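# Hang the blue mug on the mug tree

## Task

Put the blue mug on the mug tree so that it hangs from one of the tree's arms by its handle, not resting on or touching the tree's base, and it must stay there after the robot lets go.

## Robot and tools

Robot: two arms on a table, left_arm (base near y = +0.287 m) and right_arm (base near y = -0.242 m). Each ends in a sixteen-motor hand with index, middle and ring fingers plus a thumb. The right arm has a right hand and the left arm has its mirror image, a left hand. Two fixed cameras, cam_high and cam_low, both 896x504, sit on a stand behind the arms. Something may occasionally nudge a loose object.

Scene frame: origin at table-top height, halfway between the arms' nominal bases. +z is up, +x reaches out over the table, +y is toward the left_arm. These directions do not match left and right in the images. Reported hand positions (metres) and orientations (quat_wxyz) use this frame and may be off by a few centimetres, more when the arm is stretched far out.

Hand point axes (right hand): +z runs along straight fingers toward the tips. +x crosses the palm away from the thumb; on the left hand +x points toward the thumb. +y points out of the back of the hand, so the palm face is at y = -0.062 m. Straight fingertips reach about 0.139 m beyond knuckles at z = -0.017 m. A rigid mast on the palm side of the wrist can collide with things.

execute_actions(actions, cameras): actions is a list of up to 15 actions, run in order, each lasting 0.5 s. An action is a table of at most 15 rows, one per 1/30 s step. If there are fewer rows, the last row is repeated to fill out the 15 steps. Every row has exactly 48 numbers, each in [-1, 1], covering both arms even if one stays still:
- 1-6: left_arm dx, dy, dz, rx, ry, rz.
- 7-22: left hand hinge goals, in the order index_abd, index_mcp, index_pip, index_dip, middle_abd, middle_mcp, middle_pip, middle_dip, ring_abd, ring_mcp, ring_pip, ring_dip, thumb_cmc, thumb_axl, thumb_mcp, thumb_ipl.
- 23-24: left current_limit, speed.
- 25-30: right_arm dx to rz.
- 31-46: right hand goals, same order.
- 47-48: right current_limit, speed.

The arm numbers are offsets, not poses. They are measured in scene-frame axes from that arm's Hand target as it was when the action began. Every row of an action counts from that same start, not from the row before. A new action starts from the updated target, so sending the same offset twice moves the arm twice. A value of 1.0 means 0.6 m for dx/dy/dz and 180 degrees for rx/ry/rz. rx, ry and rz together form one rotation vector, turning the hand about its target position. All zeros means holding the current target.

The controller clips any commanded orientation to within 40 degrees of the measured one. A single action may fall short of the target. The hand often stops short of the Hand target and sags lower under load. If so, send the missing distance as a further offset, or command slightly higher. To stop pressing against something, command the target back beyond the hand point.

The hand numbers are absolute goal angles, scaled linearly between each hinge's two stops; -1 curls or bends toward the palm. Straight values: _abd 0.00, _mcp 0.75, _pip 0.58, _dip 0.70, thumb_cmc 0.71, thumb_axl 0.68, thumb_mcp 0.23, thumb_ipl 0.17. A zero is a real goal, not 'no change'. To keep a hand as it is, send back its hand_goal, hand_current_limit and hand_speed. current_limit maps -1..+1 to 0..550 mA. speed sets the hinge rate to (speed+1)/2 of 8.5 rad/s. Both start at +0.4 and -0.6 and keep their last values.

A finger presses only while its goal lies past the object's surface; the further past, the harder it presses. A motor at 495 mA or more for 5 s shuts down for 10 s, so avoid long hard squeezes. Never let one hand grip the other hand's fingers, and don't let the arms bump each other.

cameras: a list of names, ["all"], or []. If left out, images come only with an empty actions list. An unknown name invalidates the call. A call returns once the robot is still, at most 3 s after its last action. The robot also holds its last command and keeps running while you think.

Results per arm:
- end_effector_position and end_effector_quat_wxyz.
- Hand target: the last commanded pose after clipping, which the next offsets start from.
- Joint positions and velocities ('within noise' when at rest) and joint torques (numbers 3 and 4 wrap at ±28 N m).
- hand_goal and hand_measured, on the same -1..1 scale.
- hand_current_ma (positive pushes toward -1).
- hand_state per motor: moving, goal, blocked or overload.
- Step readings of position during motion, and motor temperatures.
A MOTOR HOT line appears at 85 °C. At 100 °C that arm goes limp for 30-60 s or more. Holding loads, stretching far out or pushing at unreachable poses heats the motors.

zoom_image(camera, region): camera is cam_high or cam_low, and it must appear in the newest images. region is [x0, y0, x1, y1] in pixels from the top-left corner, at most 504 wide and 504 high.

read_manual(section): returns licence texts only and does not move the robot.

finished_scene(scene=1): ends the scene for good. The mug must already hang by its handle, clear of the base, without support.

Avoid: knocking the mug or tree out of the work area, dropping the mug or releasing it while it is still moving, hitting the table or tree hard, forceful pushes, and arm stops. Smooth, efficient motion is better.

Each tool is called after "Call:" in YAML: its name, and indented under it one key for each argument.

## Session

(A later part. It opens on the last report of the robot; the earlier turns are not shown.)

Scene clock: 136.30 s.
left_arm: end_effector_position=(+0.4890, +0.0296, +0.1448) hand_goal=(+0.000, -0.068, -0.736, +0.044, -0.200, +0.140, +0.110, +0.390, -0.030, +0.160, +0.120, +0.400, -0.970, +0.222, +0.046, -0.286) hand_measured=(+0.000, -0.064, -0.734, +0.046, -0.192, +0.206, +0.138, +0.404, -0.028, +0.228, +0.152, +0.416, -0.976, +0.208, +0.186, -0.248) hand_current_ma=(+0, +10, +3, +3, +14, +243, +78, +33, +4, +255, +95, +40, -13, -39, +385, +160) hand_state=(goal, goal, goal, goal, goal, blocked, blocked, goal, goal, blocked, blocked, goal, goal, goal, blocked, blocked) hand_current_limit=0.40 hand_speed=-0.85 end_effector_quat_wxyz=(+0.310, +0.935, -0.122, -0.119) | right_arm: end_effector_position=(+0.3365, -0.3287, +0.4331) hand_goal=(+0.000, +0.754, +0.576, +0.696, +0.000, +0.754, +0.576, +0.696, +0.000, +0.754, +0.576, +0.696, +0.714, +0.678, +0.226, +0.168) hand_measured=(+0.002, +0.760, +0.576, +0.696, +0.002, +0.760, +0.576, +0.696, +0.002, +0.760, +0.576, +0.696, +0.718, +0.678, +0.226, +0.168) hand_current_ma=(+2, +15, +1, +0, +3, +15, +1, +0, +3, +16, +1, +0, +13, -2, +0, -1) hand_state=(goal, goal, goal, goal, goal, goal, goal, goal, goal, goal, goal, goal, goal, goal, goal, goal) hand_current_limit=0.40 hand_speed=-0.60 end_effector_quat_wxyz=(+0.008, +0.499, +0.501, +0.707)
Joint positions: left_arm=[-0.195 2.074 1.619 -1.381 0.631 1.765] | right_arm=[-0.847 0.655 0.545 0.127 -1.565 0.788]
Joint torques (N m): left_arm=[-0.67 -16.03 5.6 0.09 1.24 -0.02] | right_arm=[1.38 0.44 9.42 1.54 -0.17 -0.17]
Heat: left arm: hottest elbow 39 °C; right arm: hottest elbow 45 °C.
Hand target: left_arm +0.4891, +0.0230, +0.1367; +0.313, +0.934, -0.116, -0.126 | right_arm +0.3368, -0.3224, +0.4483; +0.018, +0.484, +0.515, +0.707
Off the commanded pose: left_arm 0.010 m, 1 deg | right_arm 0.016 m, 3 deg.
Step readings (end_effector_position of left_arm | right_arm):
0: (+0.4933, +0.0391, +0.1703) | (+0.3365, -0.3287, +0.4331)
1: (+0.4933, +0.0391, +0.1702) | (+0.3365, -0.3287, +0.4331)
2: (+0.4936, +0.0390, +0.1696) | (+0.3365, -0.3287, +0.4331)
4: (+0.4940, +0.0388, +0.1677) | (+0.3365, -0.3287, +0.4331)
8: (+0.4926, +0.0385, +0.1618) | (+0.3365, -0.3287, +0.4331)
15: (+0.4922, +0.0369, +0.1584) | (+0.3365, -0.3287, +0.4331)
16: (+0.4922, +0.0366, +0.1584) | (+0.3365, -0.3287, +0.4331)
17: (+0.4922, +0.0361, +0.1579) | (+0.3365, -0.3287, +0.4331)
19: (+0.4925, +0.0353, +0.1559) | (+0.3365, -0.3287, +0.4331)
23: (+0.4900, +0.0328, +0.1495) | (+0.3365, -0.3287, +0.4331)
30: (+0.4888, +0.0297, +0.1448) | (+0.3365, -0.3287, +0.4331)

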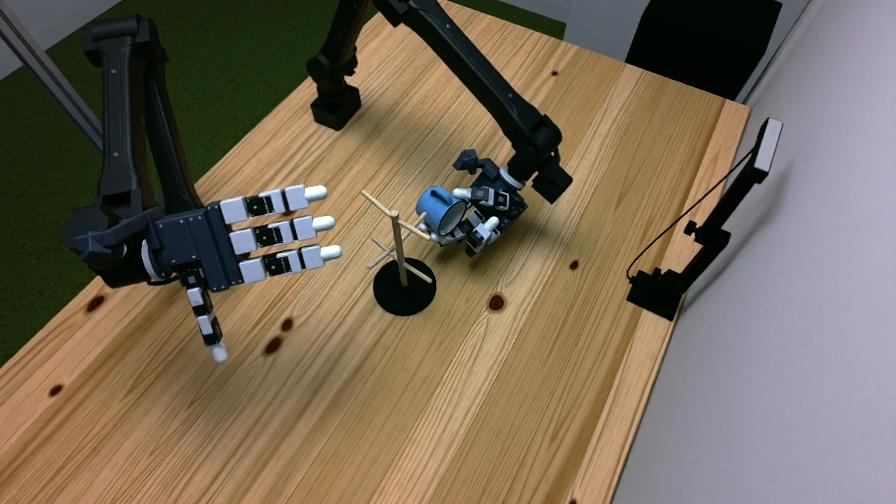

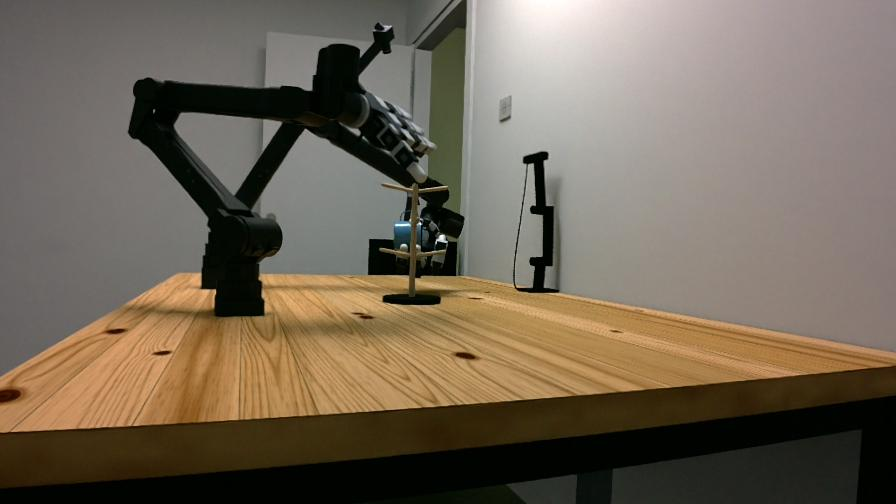

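Call:
execute_actions:
  actions:
    - [[-0.005,-0.0167,-0.0125,0,0,0,0,-0.068,-0.737,0.043,-0.2,0.14,0.11,0.39,-0.03,0.16,0.12,0.4,-0.971,0.222,0.045,-0.286,0.4,-0.85,0,0,0,0,0,0,0,0.754,0.576,0.696,0,0.754,0.576,0.696,0,0.754,0.576,0.696,0.714,0.678,0.226,0.168,0.4,-0.6]]
    - [[-0.005,-0.0283,-0.0033,0,0,0,0,-0.068,-0.737,0.043,-0.2,0.14,0.11,0.39,-0.03,0.16,0.12,0.4,-0.971,0.222,0.045,-0.286,0.4,-0.85,0,0,0,0,0,0,0,0.754,0.576,0.696,0,0.754,0.576,0.696,0,0.754,0.576,0.696,0.714,0.678,0.226,0.168,0.4,-0.6]]
  cameras: ["all"]

Call:
zoom_image:
  camera: "cam_high"
  region: [380, 160, 480, 260]

Call:
zoom_image:
  camera: "cam_low"
  region: [380, 190, 440, 250]

Scene clock: 140.23 s.
left_arm: end_effector_position=(+0.4826, +0.0003, +0.1366) hand_goal=(+0.000, -0.068, -0.736, +0.044, -0.200, +0.140, +0.110, +0.390, -0.030, +0.160, +0.120, +0.400, -0.970, +0.222, +0.046, -0.286) hand_measured=(+0.000, -0.064, -0.734, +0.046, -0.192, +0.206, +0.138, +0.404, -0.028, +0.228, +0.152, +0.416, -0.976, +0.208, +0.186, -0.248) hand_current_ma=(+0, +10, +3, +3, +14, +243, +78, +33, +4, +255, +95, +40, -13, -39, +385, +160) hand_state=(goal, goal, goal, goal, goal, blocked, blocked, goal, goal, blocked, blocked, goal, goal, goal, blocked, blocked) hand_current_limit=0.40 hand_speed=-0.85 end_effector_quat_wxyz=(+0.310, +0.935, -0.124, -0.118) | right_arm: end_effector_position=(+0.3365, -0.3287, +0.4331) hand_goal=(+0.000, +0.754, +0.576, +0.696, +0.000, +0.754, +0.576, +0.696, +0.000, +0.754, +0.576, +0.696, +0.714, +0.678, +0.226, +0.168) hand_measured=(+0.002, +0.760, +0.576, +0.696, +0.002, +0.760, +0.576, +0.696, +0.002, +0.760, +0.576, +0.696, +0.718, +0.678, +0.226, +0.168) hand_current_ma=(+2, +15, +1, +0, +3, +15, +1, +0, +3, +16, +1, +0, +13, -2, +0, -1) hand_state=(goal, goal, goal, goal, goal, goal, goal, goal, goal, goal, goal, goal, goal, goal, goal, goal) hand_current_limit=0.40 hand_speed=-0.60 end_effector_quat_wxyz=(+0.008, +0.499, +0.501, +0.707)
Joint positions: left_arm=[-0.246 2.076 1.599 -1.323 0.643 1.709] | right_arm=[-0.847 0.655 0.545 0.127 -1.565 0.788]
Joint torques (N m): left_arm=[-0.44 -16.21 5.6 0.23 1.27 0.02] | right_arm=[0.91 0.26 9.66 1.52 -0.12 -0.13]
Motor temperatures (°C): left_arm=[30 35 39 30 32 29] | right_arm=[34 30 45 34 28 26]
Heat: left arm: hottest elbow 39 °C; right arm: hottest elbow 45 °C.
Hand target: left_arm +0.4830, -0.0040, +0.1273; +0.314, +0.934, -0.116, -0.126 | right_arm +0.3368, -0.3224, +0.4483; +0.018, +0.484, +0.515, +0.707
Off the commanded pose: left_arm 0.010 m, 1 deg | right_arm 0.016 m, 3 deg.
Step readings (end_effector_position of left_arm | right_arm):
0: (+0.4890, +0.0296, +0.1448) | (+0.3365, -0.3287, +0.4331)
1: (+0.4891, +0.0296, +0.1449) | (+0.3365, -0.3287, +0.4331)
2: (+0.4892, +0.0293, +0.1445) | (+0.3365, -0.3287, +0.4331)
4: (+0.4898, +0.0282, +0.1434) | (+0.3365, -0.3287, +0.4331)
8: (+0.4877, +0.0241, +0.1402) | (+0.3365, -0.3287, +0.4331)
15: (+0.4857, +0.0186, +0.1389) | (+0.3365, -0.3287, +0.4331)
16: (+0.4858, +0.0183, +0.1389) | (+0.3365, -0.3287, +0.4331)
17: (+0.4860, +0.0176, +0.1388) | (+0.3365, -0.3287, +0.4331)
19: (+0.4866, +0.0155, +0.1382) | (+0.3365, -0.3287, +0.4331)
23: (+0.4854, +0.0092, +0.1370) | (+0.3365, -0.3287, +0.4331)
30: (+0.4824, +0.0005, +0.1367) | (+0.3365, -0.3287, +0.4331)

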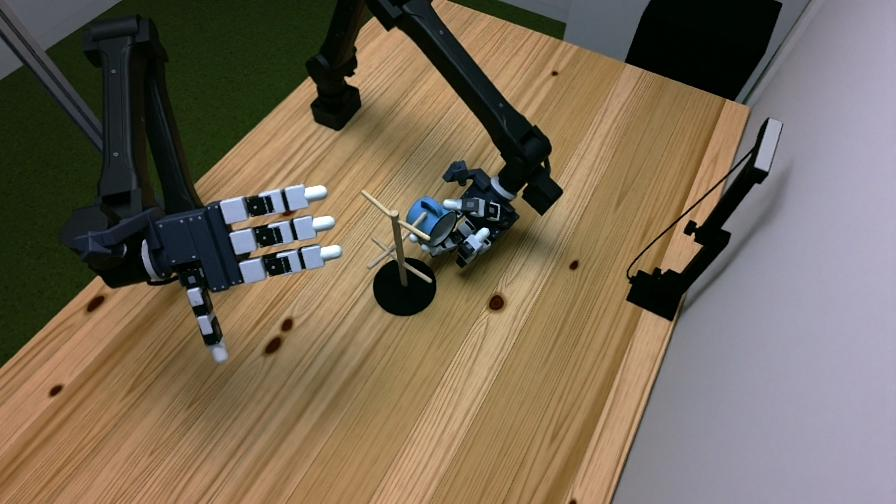

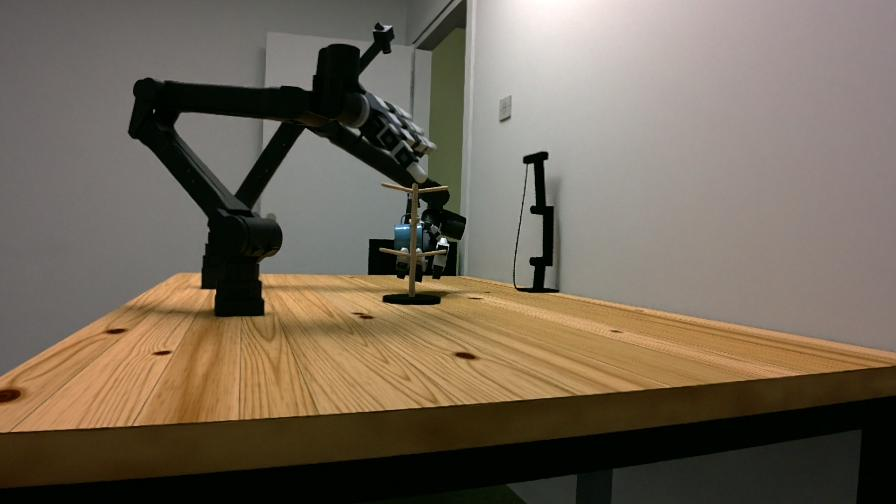

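Scaled by 5.040 from the camera's 896x504 image, which has a finer 1280x720 frame.

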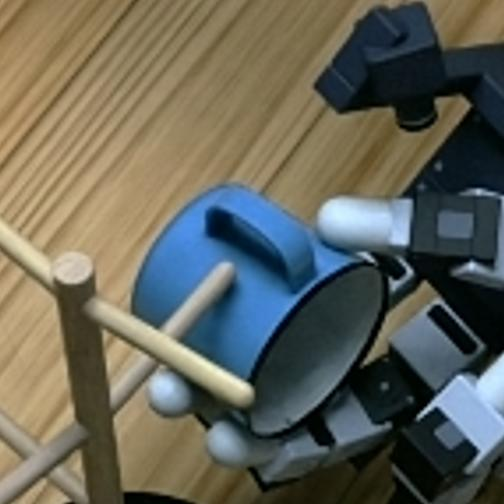

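Scaled by 8.400 from the camera's 896x504 image, which has a finer 1280x720 frame.

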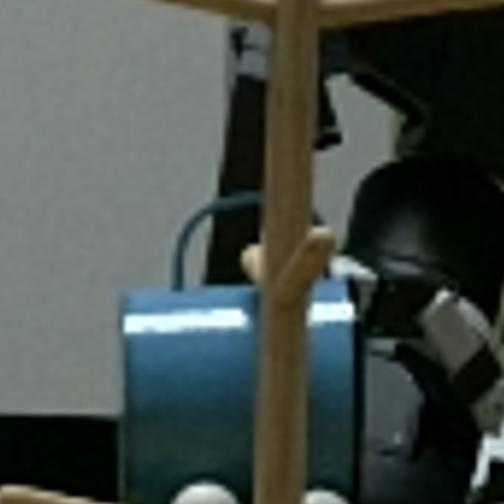

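Call:
execute_actions:
  actions:
    - [[-0.003,-0.0117,-0.0083,0,0,0,0,-0.068,-0.737,0.043,-0.2,0.14,0.11,0.39,-0.03,0.16,0.12,0.4,-0.971,0.222,0.045,-0.286,0.4,-0.85,0,0,0,0,0,0,0,0.754,0.576,0.696,0,0.754,0.576,0.696,0,0.754,0.576,0.696,0.714,0.678,0.226,0.168,0.4,-0.6]]
    - [[-0.004,-0.0233,-0.0033,0,0,0,0,-0.068,-0.737,0.043,-0.2,0.14,0.11,0.39,-0.03,0.16,0.12,0.4,-0.971,0.222,0.045,-0.286,0.4,-0.85,0,0,0,0,0,0,0,0.754,0.576,0.696,0,0.754,0.576,0.696,0,0.754,0.576,0.696,0.714,0.678,0.226,0.168,0.4,-0.6]]
  cameras: ["all"]

Call:
zoom_image:
  camera: "cam_high"
  region: [380, 160, 480, 260]

Call:
zoom_image:
  camera: "cam_low"
  region: [380, 190, 440, 250]

Scene clock: 142.73 s.
left_arm: end_effector_position=(+0.4799, -0.0207, +0.1317) hand_goal=(+0.000, -0.068, -0.736, +0.044, -0.200, +0.140, +0.110, +0.390, -0.030, +0.160, +0.120, +0.400, -0.970, +0.222, +0.046, -0.286) hand_measured=(+0.000, -0.064, -0.734, +0.046, -0.192, +0.206, +0.138, +0.404, -0.028, +0.228, +0.152, +0.416, -0.976, +0.208, +0.186, -0.248) hand_current_ma=(+0, +10, +3, +3, +14, +243, +78, +33, +4, +255, +95, +40, -13, -39, +385, +160) hand_state=(goal, goal, goal, goal, goal, blocked, blocked, goal, goal, blocked, blocked, goal, goal, goal, blocked, blocked) hand_current_limit=0.40 hand_speed=-0.85 end_effector_quat_wxyz=(+0.311, +0.935, -0.125, -0.115) | right_arm: end_effector_position=(+0.3365, -0.3287, +0.4331) hand_goal=(+0.000, +0.754, +0.576, +0.696, +0.000, +0.754, +0.576, +0.696, +0.000, +0.754, +0.576, +0.696, +0.714, +0.678, +0.226, +0.168) hand_measured=(+0.002, +0.760, +0.576, +0.696, +0.002, +0.760, +0.576, +0.696, +0.002, +0.760, +0.576, +0.696, +0.718, +0.678, +0.226, +0.168) hand_current_ma=(+2, +15, +1, +0, +3, +15, +1, +0, +3, +16, +1, +0, +13, -2, +0, -1) hand_state=(goal, goal, goal, goal, goal, goal, goal, goal, goal, goal, goal, goal, goal, goal, goal, goal) hand_current_limit=0.40 hand_speed=-0.60 end_effector_quat_wxyz=(+0.008, +0.499, +0.501, +0.707)
Joint positions: left_arm=[-0.282 2.079 1.592 -1.28 0.651 1.664] | right_arm=[-0.847 0.655 0.545 0.127 -1.565 0.788]
Joint torques (N m): left_arm=[-0.44 -16.21 5.42 0.29 1.3 -0.01] | right_arm=[2.67 1.03 9.78 1.35 -0.11 -0.14]
Heat: left arm: hottest elbow 39 °C; right arm: hottest elbow 45 °C.
Hand target: left_arm +0.4788, -0.0251, +0.1203; +0.313, +0.934, -0.116, -0.126 | right_arm +0.3368, -0.3224, +0.4483; +0.018, +0.484, +0.515, +0.707
Off the commanded pose: left_arm 0.012 m, 2 deg | right_arm 0.016 m, 3 deg.
Step readings (end_effector_position of left_arm | right_arm):
0: (+0.4827, +0.0002, +0.1366) | (+0.3365, -0.3287, +0.4331)
1: (+0.4827, +0.0002, +0.1366) | (+0.3365, -0.3287, +0.4331)
2: (+0.4829, +0.0002, +0.1364) | (+0.3365, -0.3287, +0.4331)
4: (+0.4835, -0.0002, +0.1358) | (+0.3365, -0.3287, +0.4331)
8: (+0.4834, -0.0013, +0.1339) | (+0.3365, -0.3287, +0.4331)
15: (+0.4826, -0.0034, +0.1320) | (+0.3365, -0.3287, +0.4331)
16: (+0.4826, -0.0036, +0.1319) | (+0.3365, -0.3287, +0.4331)
17: (+0.4826, -0.0048, +0.1320) | (+0.3365, -0.3287, +0.4331)
19: (+0.4831, -0.0070, +0.1319) | (+0.3365, -0.3287, +0.4331)
23: (+0.4822, -0.0135, +0.1318) | (+0.3365, -0.3287, +0.4331)
30: (+0.4796, -0.0207, +0.1318) | (+0.3365, -0.3287, +0.4331)

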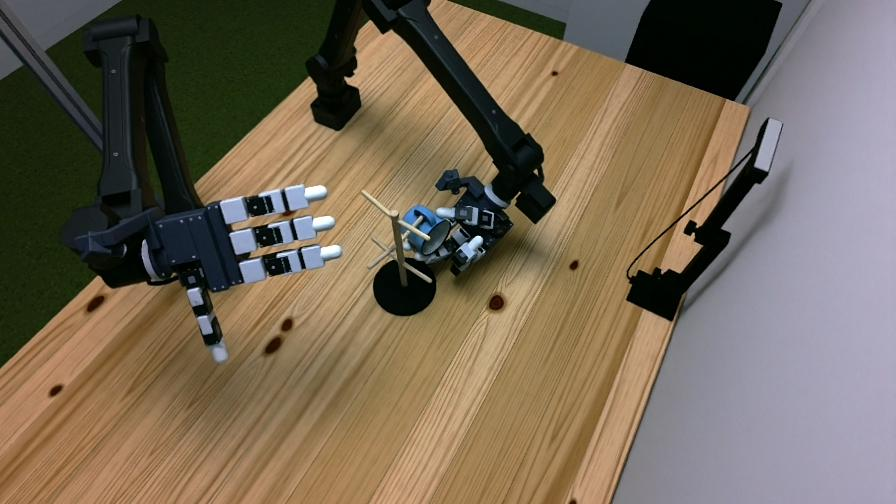

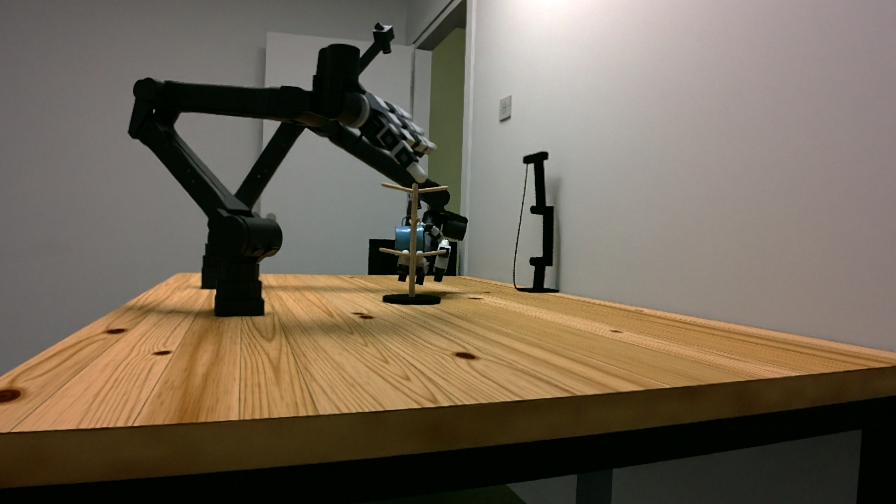

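Scaled by 5.040 from the camera's 896x504 image, which has a finer 1280x720 frame.

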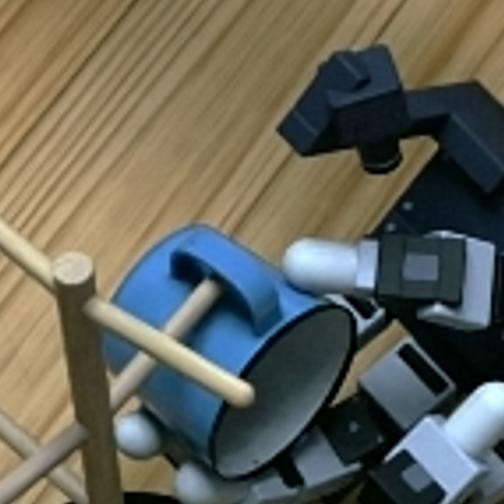

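Scaled by 8.400 from the camera's 896x504 image, which has a finer 1280x720 frame.

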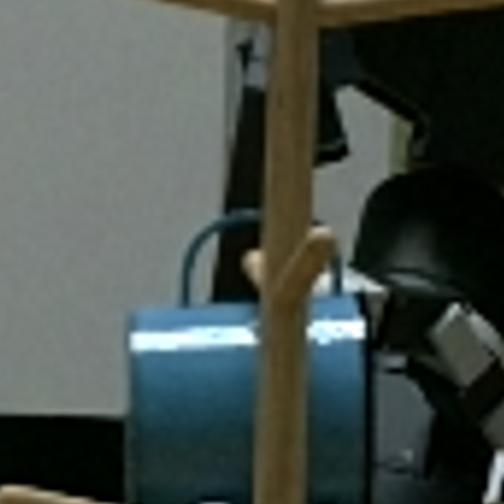

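Call:
zoom_image:
  camera: "cam_low"
  region: [370, 200, 490, 320]

Call:
zoom_image:
  camera: "cam_high"
  region: [360, 150, 560, 350]

Scaled by 4.200 from the camera's 896x504 image, which has a finer 1280x720 frame.

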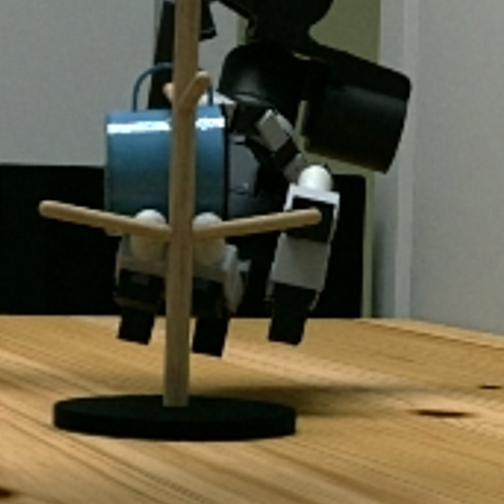

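Scaled by 2.520 from the camera's 896x504 image, which has a finer 1280x720 frame.

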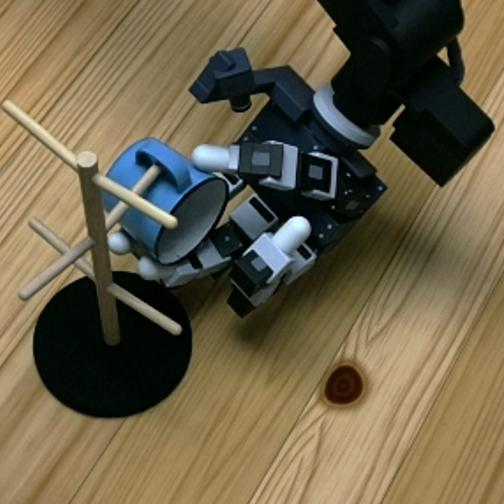

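Call:
execute_actions:
  actions:
    - [[-0.0033,-0.02,-0.0023,0,0,0,0,-0.068,-0.737,0.043,-0.2,0.14,0.11,0.39,-0.03,0.16,0.12,0.4,-0.971,0.222,0.045,-0.286,0.4,-0.85,0,0,0,0,0,0,0,0.754,0.576,0.696,0,0.754,0.576,0.696,0,0.754,0.576,0.696,0.714,0.678,0.226,0.168,0.4,-0.6]]
  cameras: ["all"]

Call:
zoom_image:
  camera: "cam_high"
  region: [380, 180, 460, 260]

Call:
zoom_image:
  camera: "cam_low"
  region: [380, 200, 460, 280]

Scene clock: 149.30 s.
left_arm: end_effector_position=(+0.4777, -0.0315, +0.1291) hand_goal=(+0.000, -0.068, -0.736, +0.044, -0.200, +0.140, +0.110, +0.390, -0.030, +0.160, +0.120, +0.400, -0.970, +0.222, +0.046, -0.286) hand_measured=(+0.000, -0.064, -0.734, +0.046, -0.192, +0.206, +0.138, +0.404, -0.028, +0.228, +0.152, +0.416, -0.976, +0.208, +0.186, -0.248) hand_current_ma=(+0, +10, +3, +3, +14, +243, +78, +33, +4, +255, +95, +40, -13, -39, +385, +160) hand_state=(goal, goal, goal, goal, goal, blocked, blocked, goal, goal, blocked, blocked, goal, goal, goal, blocked, blocked) hand_current_limit=0.40 hand_speed=-0.85 end_effector_quat_wxyz=(+0.310, +0.935, -0.123, -0.117) | right_arm: end_effector_position=(+0.3365, -0.3287, +0.4331) hand_goal=(+0.000, +0.754, +0.576, +0.696, +0.000, +0.754, +0.576, +0.696, +0.000, +0.754, +0.576, +0.696, +0.714, +0.678, +0.226, +0.168) hand_measured=(+0.002, +0.760, +0.576, +0.696, +0.002, +0.760, +0.576, +0.696, +0.002, +0.760, +0.576, +0.696, +0.718, +0.678, +0.226, +0.168) hand_current_ma=(+2, +15, +1, +0, +3, +15, +1, +0, +3, +16, +1, +0, +13, -2, +0, -1) hand_state=(goal, goal, goal, goal, goal, goal, goal, goal, goal, goal, goal, goal, goal, goal, goal, goal) hand_current_limit=0.40 hand_speed=-0.60 end_effector_quat_wxyz=(+0.008, +0.499, +0.501, +0.707)
Joint positions: left_arm=[-0.3 2.081 1.588 -1.262 0.655 1.638] | right_arm=[-0.847 0.655 0.545 0.127 -1.565 0.788]
Joint torques (N m): left_arm=[-0.44 -16.15 5.63 0.32 1.31 -0.01] | right_arm=[0.44 -0.44 9.68 1.51 -0.12 -0.17]
Heat: left arm: hottest elbow 38 °C; right arm: hottest elbow 46 °C.
Hand target: left_arm +0.4769, -0.0370, +0.1190; +0.313, +0.934, -0.116, -0.126 | right_arm +0.3368, -0.3224, +0.4483; +0.018, +0.484, +0.515, +0.707
Off the commanded pose: left_arm 0.012 m, 1 deg | right_arm 0.016 m, 3 deg.
Step readings (end_effector_position of left_arm | right_arm):
0: (+0.4799, -0.0207, +0.1315) | (+0.3365, -0.3287, +0.4331)
1: (+0.4799, -0.0207, +0.1315) | (+0.3365, -0.3287, +0.4331)
2: (+0.4802, -0.0208, +0.1313) | (+0.3365, -0.3287, +0.4331)
4: (+0.4807, -0.0217, +0.1309) | (+0.3365, -0.3287, +0.4331)
8: (+0.4797, -0.0256, +0.1296) | (+0.3365, -0.3287, +0.4331)
15: (+0.4775, -0.0313, +0.1292) | (+0.3365, -0.3287, +0.4331)

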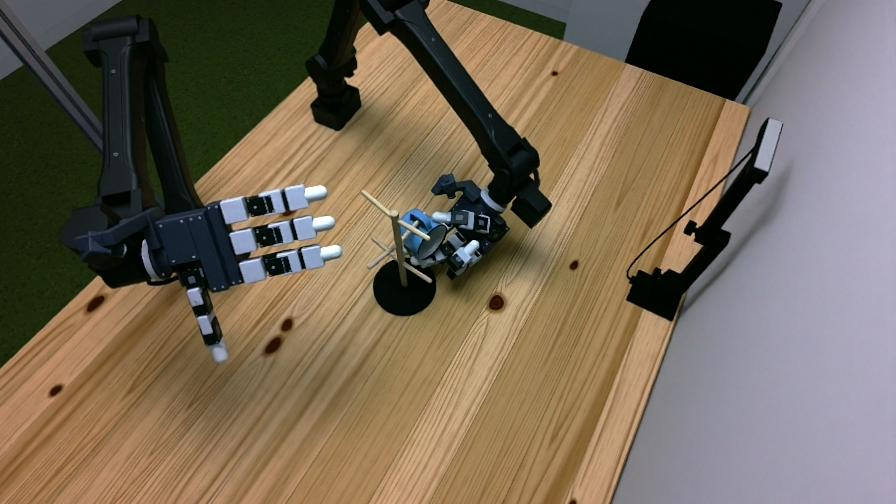

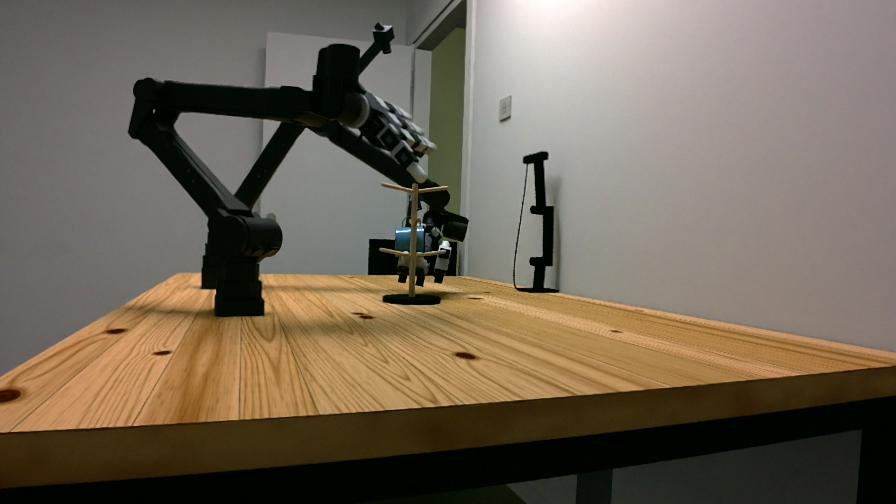

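Scaled by 6.300 from the camera's 896x504 image, which has a finer 1280x720 frame.

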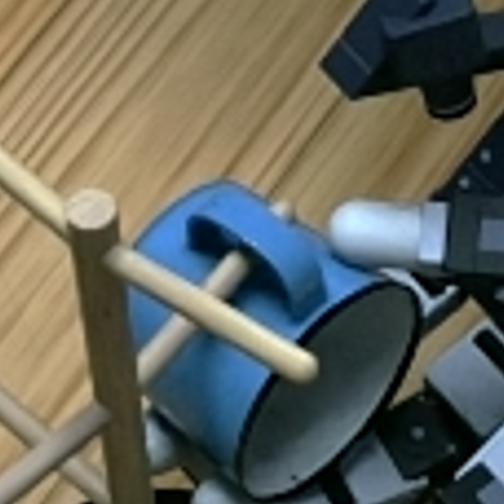

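Scaled by 6.300 from the camera's 896x504 image, which has a finer 1280x720 frame.

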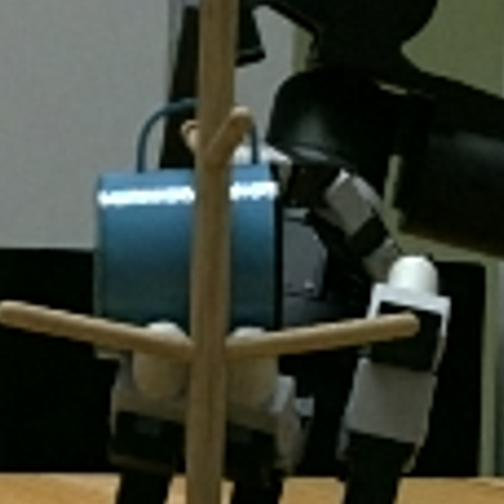

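Call:
execute_actions:
  actions:
    - [[0,0,-0.01,0,0,0,0,-0.068,-0.737,0.043,-0.2,0.14,0.11,0.39,-0.03,0.16,0.12,0.4,-0.971,0.222,0.045,-0.286,0.4,-0.85,0,0,0,0,0,0,0,0.754,0.576,0.696,0,0.754,0.576,0.696,0,0.754,0.576,0.696,0.714,0.678,0.226,0.168,0.4,-0.6]]
  cameras: ["cam_high","cam_low"]

Call:
zoom_image:
  camera: "cam_low"
  region: [380, 200, 460, 280]

Call:
zoom_image:
  camera: "cam_high"
  region: [380, 180, 460, 260]

Scene clock: 150.53 s.
left_arm: end_effector_position=(+0.4776, -0.0316, +0.1225) hand_goal=(+0.000, -0.068, -0.736, +0.044, -0.200, +0.140, +0.110, +0.390, -0.030, +0.160, +0.120, +0.400, -0.970, +0.222, +0.046, -0.286) hand_measured=(+0.000, -0.064, -0.734, +0.046, -0.192, +0.206, +0.138, +0.404, -0.028, +0.228, +0.152, +0.416, -0.976, +0.208, +0.186, -0.248) hand_current_ma=(+0, +10, +3, +3, +14, +243, +78, +33, +4, +255, +95, +40, -13, -39, +385, +160) hand_state=(goal, goal, goal, goal, goal, blocked, blocked, goal, goal, blocked, blocked, goal, goal, goal, blocked, blocked) hand_current_limit=0.40 hand_speed=-0.85 end_effector_quat_wxyz=(+0.311, +0.935, -0.122, -0.118) | right_arm: end_effector_position=(+0.3365, -0.3287, +0.4331) hand_goal=(+0.000, +0.754, +0.576, +0.696, +0.000, +0.754, +0.576, +0.696, +0.000, +0.754, +0.576, +0.696, +0.714, +0.678, +0.226, +0.168) hand_measured=(+0.002, +0.760, +0.576, +0.696, +0.002, +0.760, +0.576, +0.696, +0.002, +0.760, +0.576, +0.696, +0.718, +0.678, +0.226, +0.168) hand_current_ma=(+2, +15, +1, +0, +3, +15, +1, +0, +3, +16, +1, +0, +13, -2, +0, -1) hand_state=(goal, goal, goal, goal, goal, goal, goal, goal, goal, goal, goal, goal, goal, goal, goal, goal) hand_current_limit=0.40 hand_speed=-0.60 end_effector_quat_wxyz=(+0.008, +0.499, +0.501, +0.707)
Joint positions: left_arm=[-0.3 2.09 1.583 -1.25 0.656 1.637] | right_arm=[-0.847 0.655 0.545 0.127 -1.565 0.788]
Joint torques (N m): left_arm=[-0.5 -16.15 5.6 0.35 1.26 -0.01] | right_arm=[1.44 0.38 9.69 1.69 -0.13 -0.16]
Heat: left arm: hottest elbow 38 °C; right arm: hottest elbow 46 °C.
Hand target: left_arm +0.4769, -0.0371, +0.1129; +0.313, +0.934, -0.116, -0.126 | right_arm +0.3368, -0.3224, +0.4483; +0.018, +0.484, +0.515, +0.707
Off the commanded pose: left_arm 0.011 m, 1 deg | right_arm 0.016 m, 3 deg.
Step readings (end_effector_position of left_arm | right_arm):
0: (+0.4777, -0.0315, +0.1291) | (+0.3365, -0.3287, +0.4331)
1: (+0.4777, -0.0315, +0.1291) | (+0.3365, -0.3287, +0.4331)
2: (+0.4779, -0.0315, +0.1289) | (+0.3365, -0.3287, +0.4331)
4: (+0.4784, -0.0317, +0.1284) | (+0.3365, -0.3287, +0.4331)
8: (+0.4789, -0.0318, +0.1259) | (+0.3365, -0.3287, +0.4331)
15: (+0.4776, -0.0316, +0.1225) | (+0.3365, -0.3287, +0.4331)

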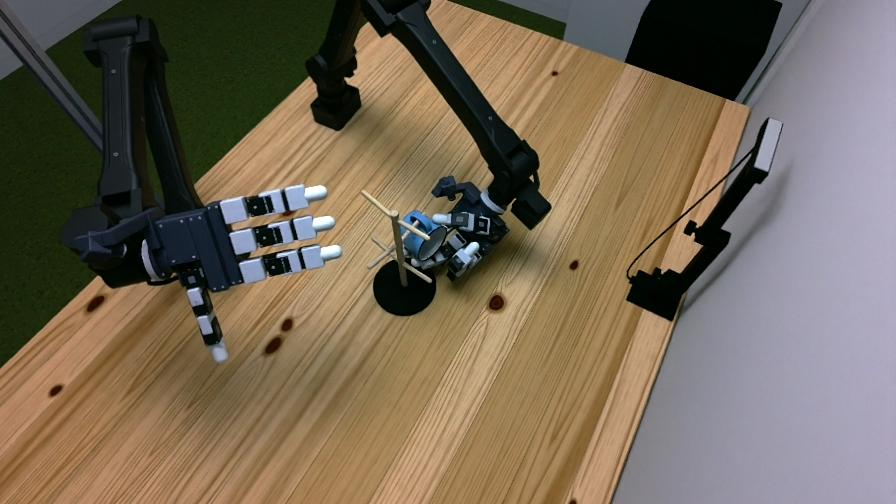

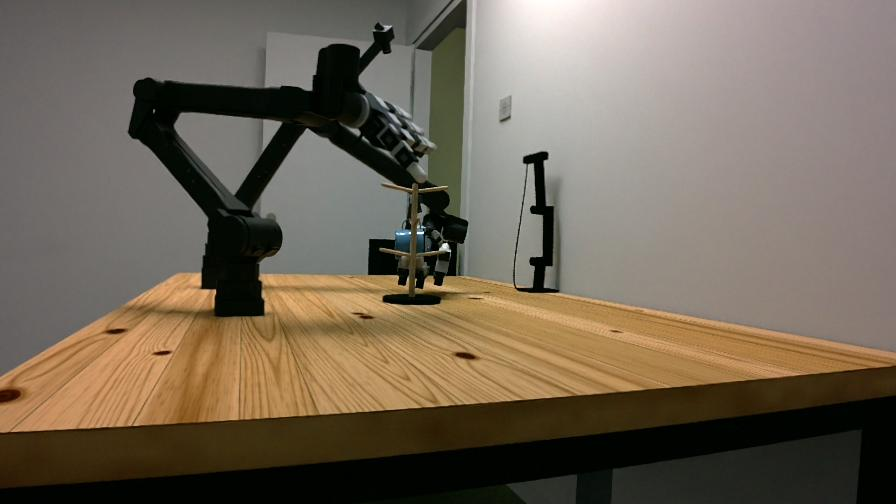

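Scaled by 6.300 from the camera's 896x504 image, which has a finer 1280x720 frame.

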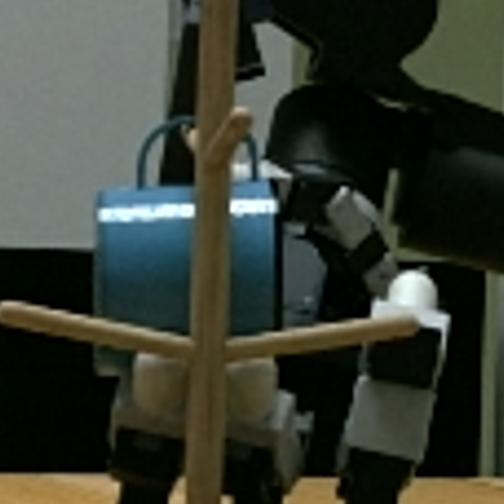

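Scaled by 6.300 from the camera's 896x504 image, which has a finer 1280x720 frame.

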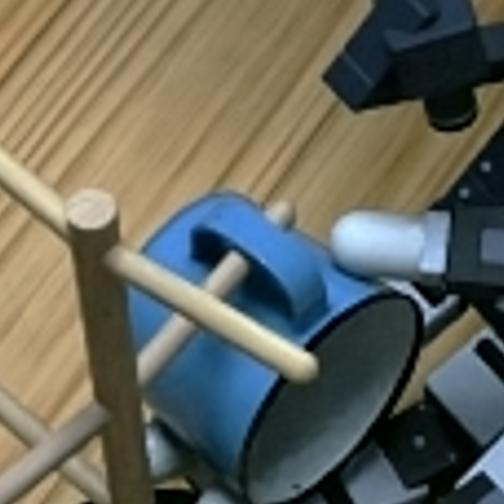

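Call:
execute_actions:
  actions:
    - [[0,0,-0.006,0,0,0,0,-0.068,-0.737,0.043,-0.2,0.14,0.11,0.39,-0.03,0.16,0.12,0.4,-0.971,0.222,0.045,-0.286,0.4,-0.85,0,0,0,0,0,0,0,0.754,0.576,0.696,0,0.754,0.576,0.696,0,0.754,0.576,0.696,0.714,0.678,0.226,0.168,0.4,-0.6]]
  cameras: ["cam_high","cam_low"]

Call:
zoom_image:
  camera: "cam_low"
  region: [390, 205, 440, 255]

Call:
zoom_image:
  camera: "cam_high"
  region: [380, 180, 460, 260]

Scene clock: 151.83 s.
left_arm: end_effector_position=(+0.4786, -0.0320, +0.1227) hand_goal=(+0.000, -0.068, -0.736, +0.044, -0.200, +0.140, +0.110, +0.390, -0.030, +0.160, +0.120, +0.400, -0.970, +0.222, +0.046, -0.286) hand_measured=(+0.000, -0.064, -0.734, +0.046, -0.192, +0.206, +0.138, +0.404, -0.028, +0.228, +0.152, +0.416, -0.976, +0.208, +0.186, -0.248) hand_current_ma=(+0, +10, +3, +3, +14, +243, +78, +33, +4, +255, +95, +40, -13, -39, +385, +160) hand_state=(goal, goal, goal, goal, goal, blocked, blocked, goal, goal, blocked, blocked, goal, goal, goal, blocked, blocked) hand_current_limit=0.40 hand_speed=-0.85 end_effector_quat_wxyz=(+0.312, +0.935, -0.123, -0.115) | right_arm: end_effector_position=(+0.3365, -0.3287, +0.4331) hand_goal=(+0.000, +0.754, +0.576, +0.696, +0.000, +0.754, +0.576, +0.696, +0.000, +0.754, +0.576, +0.696, +0.714, +0.678, +0.226, +0.168) hand_measured=(+0.002, +0.760, +0.576, +0.696, +0.002, +0.760, +0.576, +0.696, +0.002, +0.760, +0.576, +0.696, +0.718, +0.678, +0.226, +0.168) hand_current_ma=(+2, +15, +1, +0, +3, +15, +1, +0, +3, +16, +1, +0, +13, -2, +0, -1) hand_state=(goal, goal, goal, goal, goal, goal, goal, goal, goal, goal, goal, goal, goal, goal, goal, goal) hand_current_limit=0.40 hand_speed=-0.60 end_effector_quat_wxyz=(+0.008, +0.499, +0.501, +0.707)
Joint positions: left_arm=[-0.3 2.09 1.583 -1.244 0.657 1.637] | right_arm=[-0.847 0.655 0.545 0.127 -1.565 0.788]
Joint torques (N m): left_arm=[-0.62 -15.97 5.42 0.4 1.21 -0.02] | right_arm=[2.14 -0.26 9.73 1.61 -0.11 -0.2]
Heat: left arm: hottest elbow 38 °C; right arm: hottest elbow 46 °C.
Hand target: left_arm +0.4769, -0.0371, +0.1094; +0.313, +0.934, -0.116, -0.126 | right_arm +0.3368, -0.3224, +0.4483; +0.018, +0.484, +0.515, +0.707
Off the commanded pose: left_arm 0.014 m, 2 deg | right_arm 0.016 m, 3 deg.
Step readings (end_effector_position of left_arm | right_arm):
0: (+0.4776, -0.0316, +0.1225) | (+0.3365, -0.3287, +0.4331)
1: (+0.4776, -0.0316, +0.1225) | (+0.3365, -0.3287, +0.4331)
2: (+0.4777, -0.0316, +0.1225) | (+0.3365, -0.3287, +0.4331)
4: (+0.4781, -0.0317, +0.1225) | (+0.3365, -0.3287, +0.4331)
8: (+0.4785, -0.0319, +0.1226) | (+0.3365, -0.3287, +0.4331)
15: (+0.4786, -0.0320, +0.1227) | (+0.3365, -0.3287, +0.4331)

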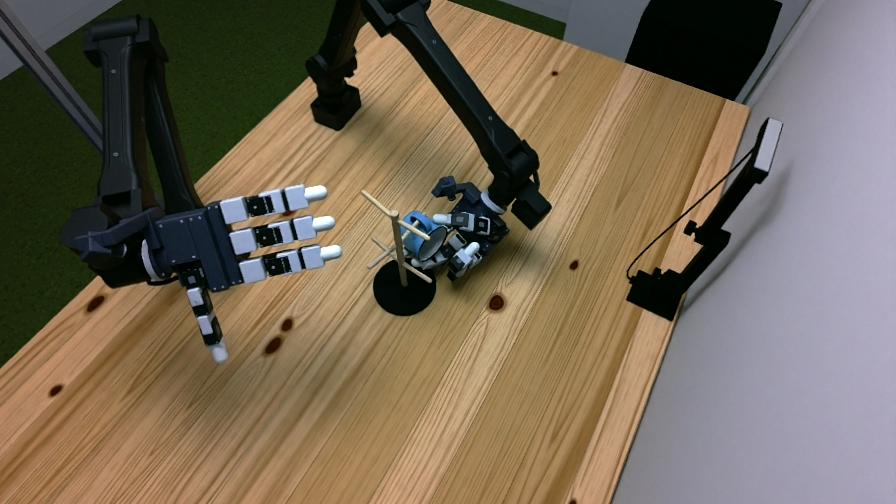

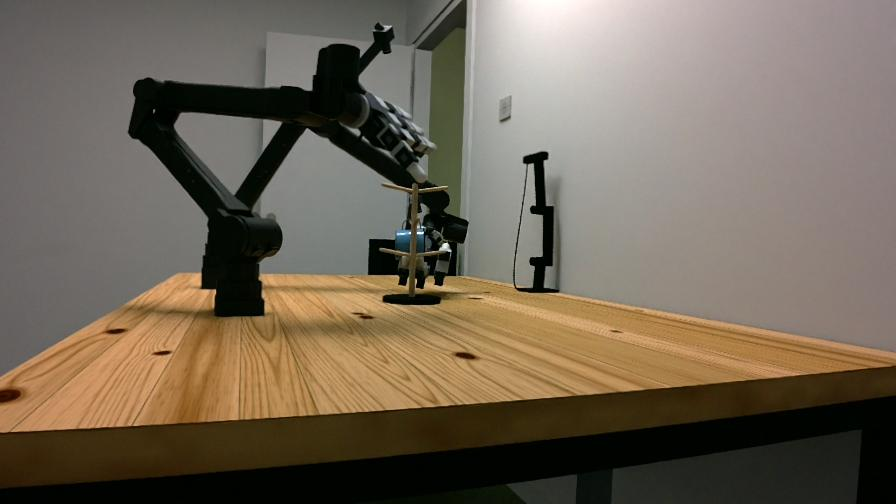

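Scaled by 10.080 from the camera's 896x504 image, which has a finer 1280x720 frame.

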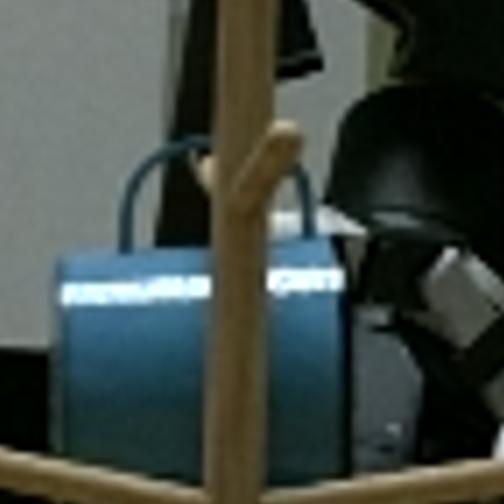

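Scaled by 6.300 from the camera's 896x504 image, which has a finer 1280x720 frame.

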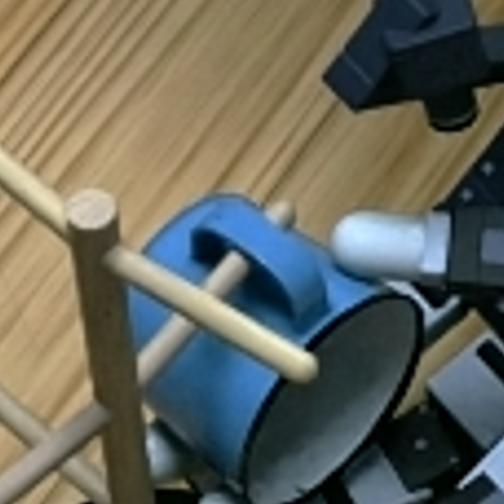

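Call:
execute_actions:
  actions:
    - [[0,0,0,0,0,0,0,-0.068,-0.737,0.043,-0.2,0.14,0.11,0.39,-0.03,0.16,0.12,0.4,-0.971,0.222,0.19,-0.25,0.4,-0.93,0,0,0,0,0,0,0,0.754,0.576,0.696,0,0.754,0.576,0.696,0,0.754,0.576,0.696,0.714,0.678,0.226,0.168,0.4,-0.6]]
    - [[0,0,0,0,0,0,0,-0.068,-0.737,0.043,-0.2,0.14,0.11,0.39,-0.03,0.16,0.12,0.4,-0.971,0.222,0.26,-0.2,0.4,-0.93,0,0,0,0,0,0,0,0.754,0.576,0.696,0,0.754,0.576,0.696,0,0.754,0.576,0.696,0.714,0.678,0.226,0.168,0.4,-0.6]]
  cameras: ["cam_high","cam_low"]

Call:
zoom_image:
  camera: "cam_low"
  region: [380, 200, 460, 280]

Call:
zoom_image:
  camera: "cam_high"
  region: [380, 180, 460, 260]

Scene clock: 155.37 s.
left_arm: end_effector_position=(+0.4786, -0.0324, +0.1214) hand_goal=(+0.000, -0.068, -0.736, +0.044, -0.200, +0.140, +0.110, +0.390, -0.030, +0.160, +0.120, +0.400, -0.970, +0.222, +0.260, -0.200) hand_measured=(+0.000, -0.064, -0.734, +0.046, -0.192, +0.178, +0.124, +0.398, -0.028, +0.182, +0.126, +0.404, -0.974, +0.220, +0.250, -0.204) hand_current_ma=(+0, +10, +3, +3, +14, +125, +35, +15, +4, +66, +13, +5, -9, -4, -27, -11) hand_state=(goal, goal, goal, goal, goal, moving, moving, goal, goal, blocked, goal, goal, goal, goal, goal, goal) hand_current_limit=0.40 hand_speed=-0.93 end_effector_quat_wxyz=(+0.313, +0.935, -0.121, -0.117) | right_arm: end_effector_position=(+0.3365, -0.3287, +0.4331) hand_goal=(+0.000, +0.754, +0.576, +0.696, +0.000, +0.754, +0.576, +0.696, +0.000, +0.754, +0.576, +0.696, +0.714, +0.678, +0.226, +0.168) hand_measured=(+0.002, +0.760, +0.576, +0.696, +0.002, +0.760, +0.576, +0.696, +0.002, +0.760, +0.576, +0.696, +0.718, +0.678, +0.226, +0.168) hand_current_ma=(+2, +15, +1, +0, +3, +15, +1, +0, +3, +16, +1, +0, +13, -2, +0, -1) hand_state=(goal, goal, goal, goal, goal, goal, goal, goal, goal, goal, goal, goal, goal, goal, goal, goal) hand_current_limit=0.40 hand_speed=-0.60 end_effector_quat_wxyz=(+0.008, +0.499, +0.501, +0.707)
Joint positions: left_arm=[-0.301 2.093 1.583 -1.244 0.66 1.634] | right_arm=[-0.847 0.655 0.545 0.127 -1.565 0.788]
Joint torques (N m): left_arm=[-0.5 -16.21 5.44 0.44 1.11 0.02] | right_arm=[1.08 0.62 9.62 1.35 -0.1 -0.15]
Heat: left arm: hottest elbow 38 °C; right arm: hottest elbow 46 °C.
Hand target: left_arm +0.4768, -0.0371, +0.1094; +0.313, +0.934, -0.116, -0.126 | right_arm +0.3368, -0.3224, +0.4483; +0.018, +0.484, +0.515, +0.707
Off the commanded pose: left_arm 0.013 m, 1 deg | right_arm 0.016 m, 3 deg.
Step readings (end_effector_position of left_arm | right_arm):
0: (+0.4786, -0.0320, +0.1227) | (+0.3365, -0.3287, +0.4331)
1: (+0.4786, -0.0320, +0.1227) | (+0.3365, -0.3287, +0.4331)
2: (+0.4786, -0.0320, +0.1227) | (+0.3365, -0.3287, +0.4331)
4: (+0.4786, -0.0320, +0.1227) | (+0.3365, -0.3287, +0.4331)
8: (+0.4786, -0.0320, +0.1224) | (+0.3365, -0.3287, +0.4331)
15: (+0.4785, -0.0319, +0.1218) | (+0.3365, -0.3287, +0.4331)
16: (+0.4785, -0.0319, +0.1218) | (+0.3365, -0.3287, +0.4331)
17: (+0.4785, -0.0319, +0.1216) | (+0.3365, -0.3287, +0.4331)
19: (+0.4785, -0.0319, +0.1214) | (+0.3365, -0.3287, +0.4331)
23: (+0.4785, -0.0319, +0.1209) | (+0.3365, -0.3287, +0.4331)
30: (+0.4787, -0.0322, +0.1212) | (+0.3365, -0.3287, +0.4331)

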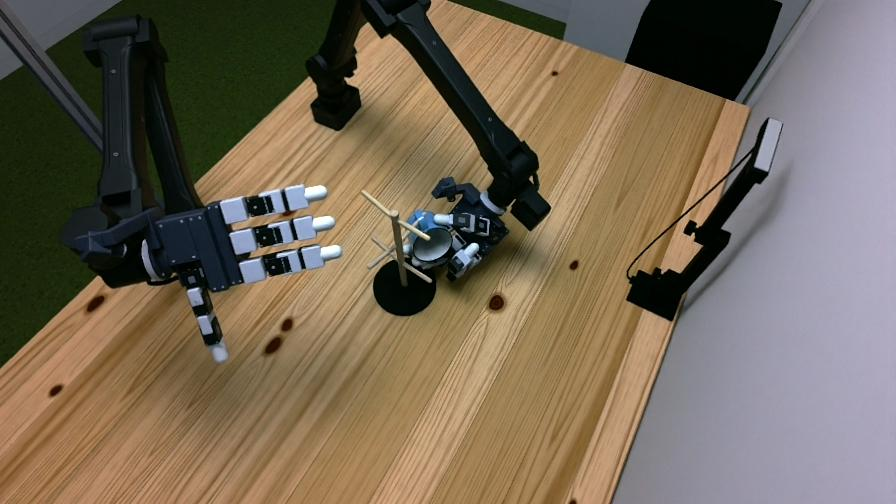

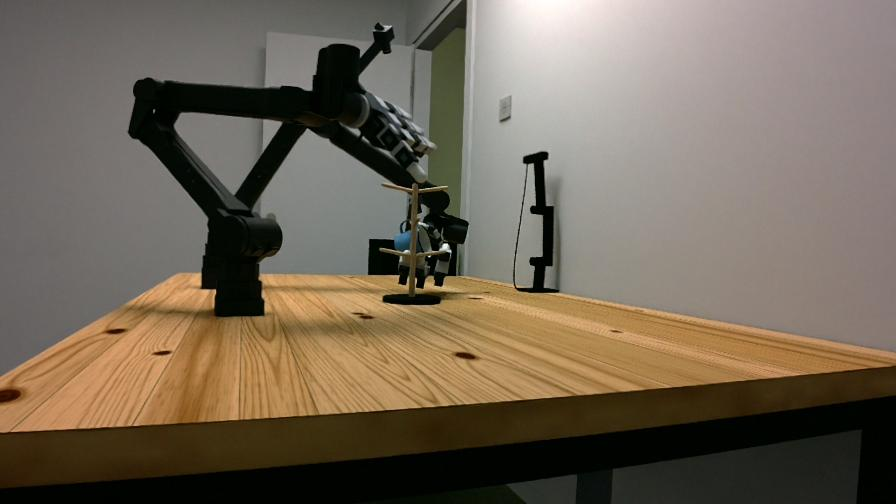

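Scaled by 6.300 from the camera's 896x504 image, which has a finer 1280x720 frame.

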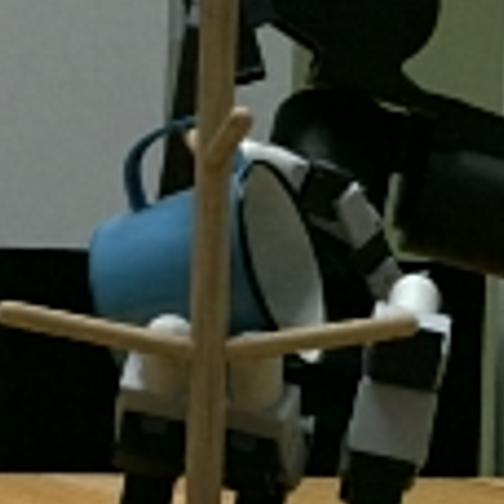

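Scaled by 6.300 from the camera's 896x504 image, which has a finer 1280x720 frame.

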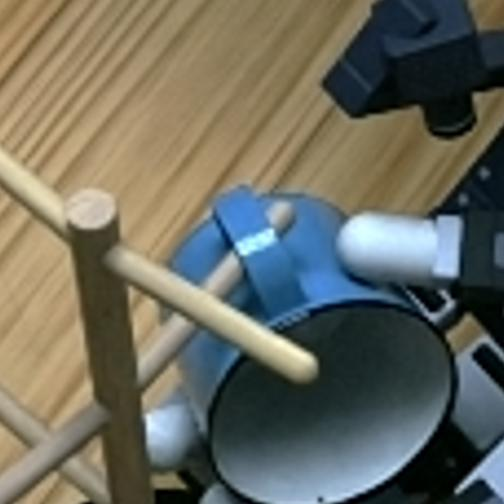

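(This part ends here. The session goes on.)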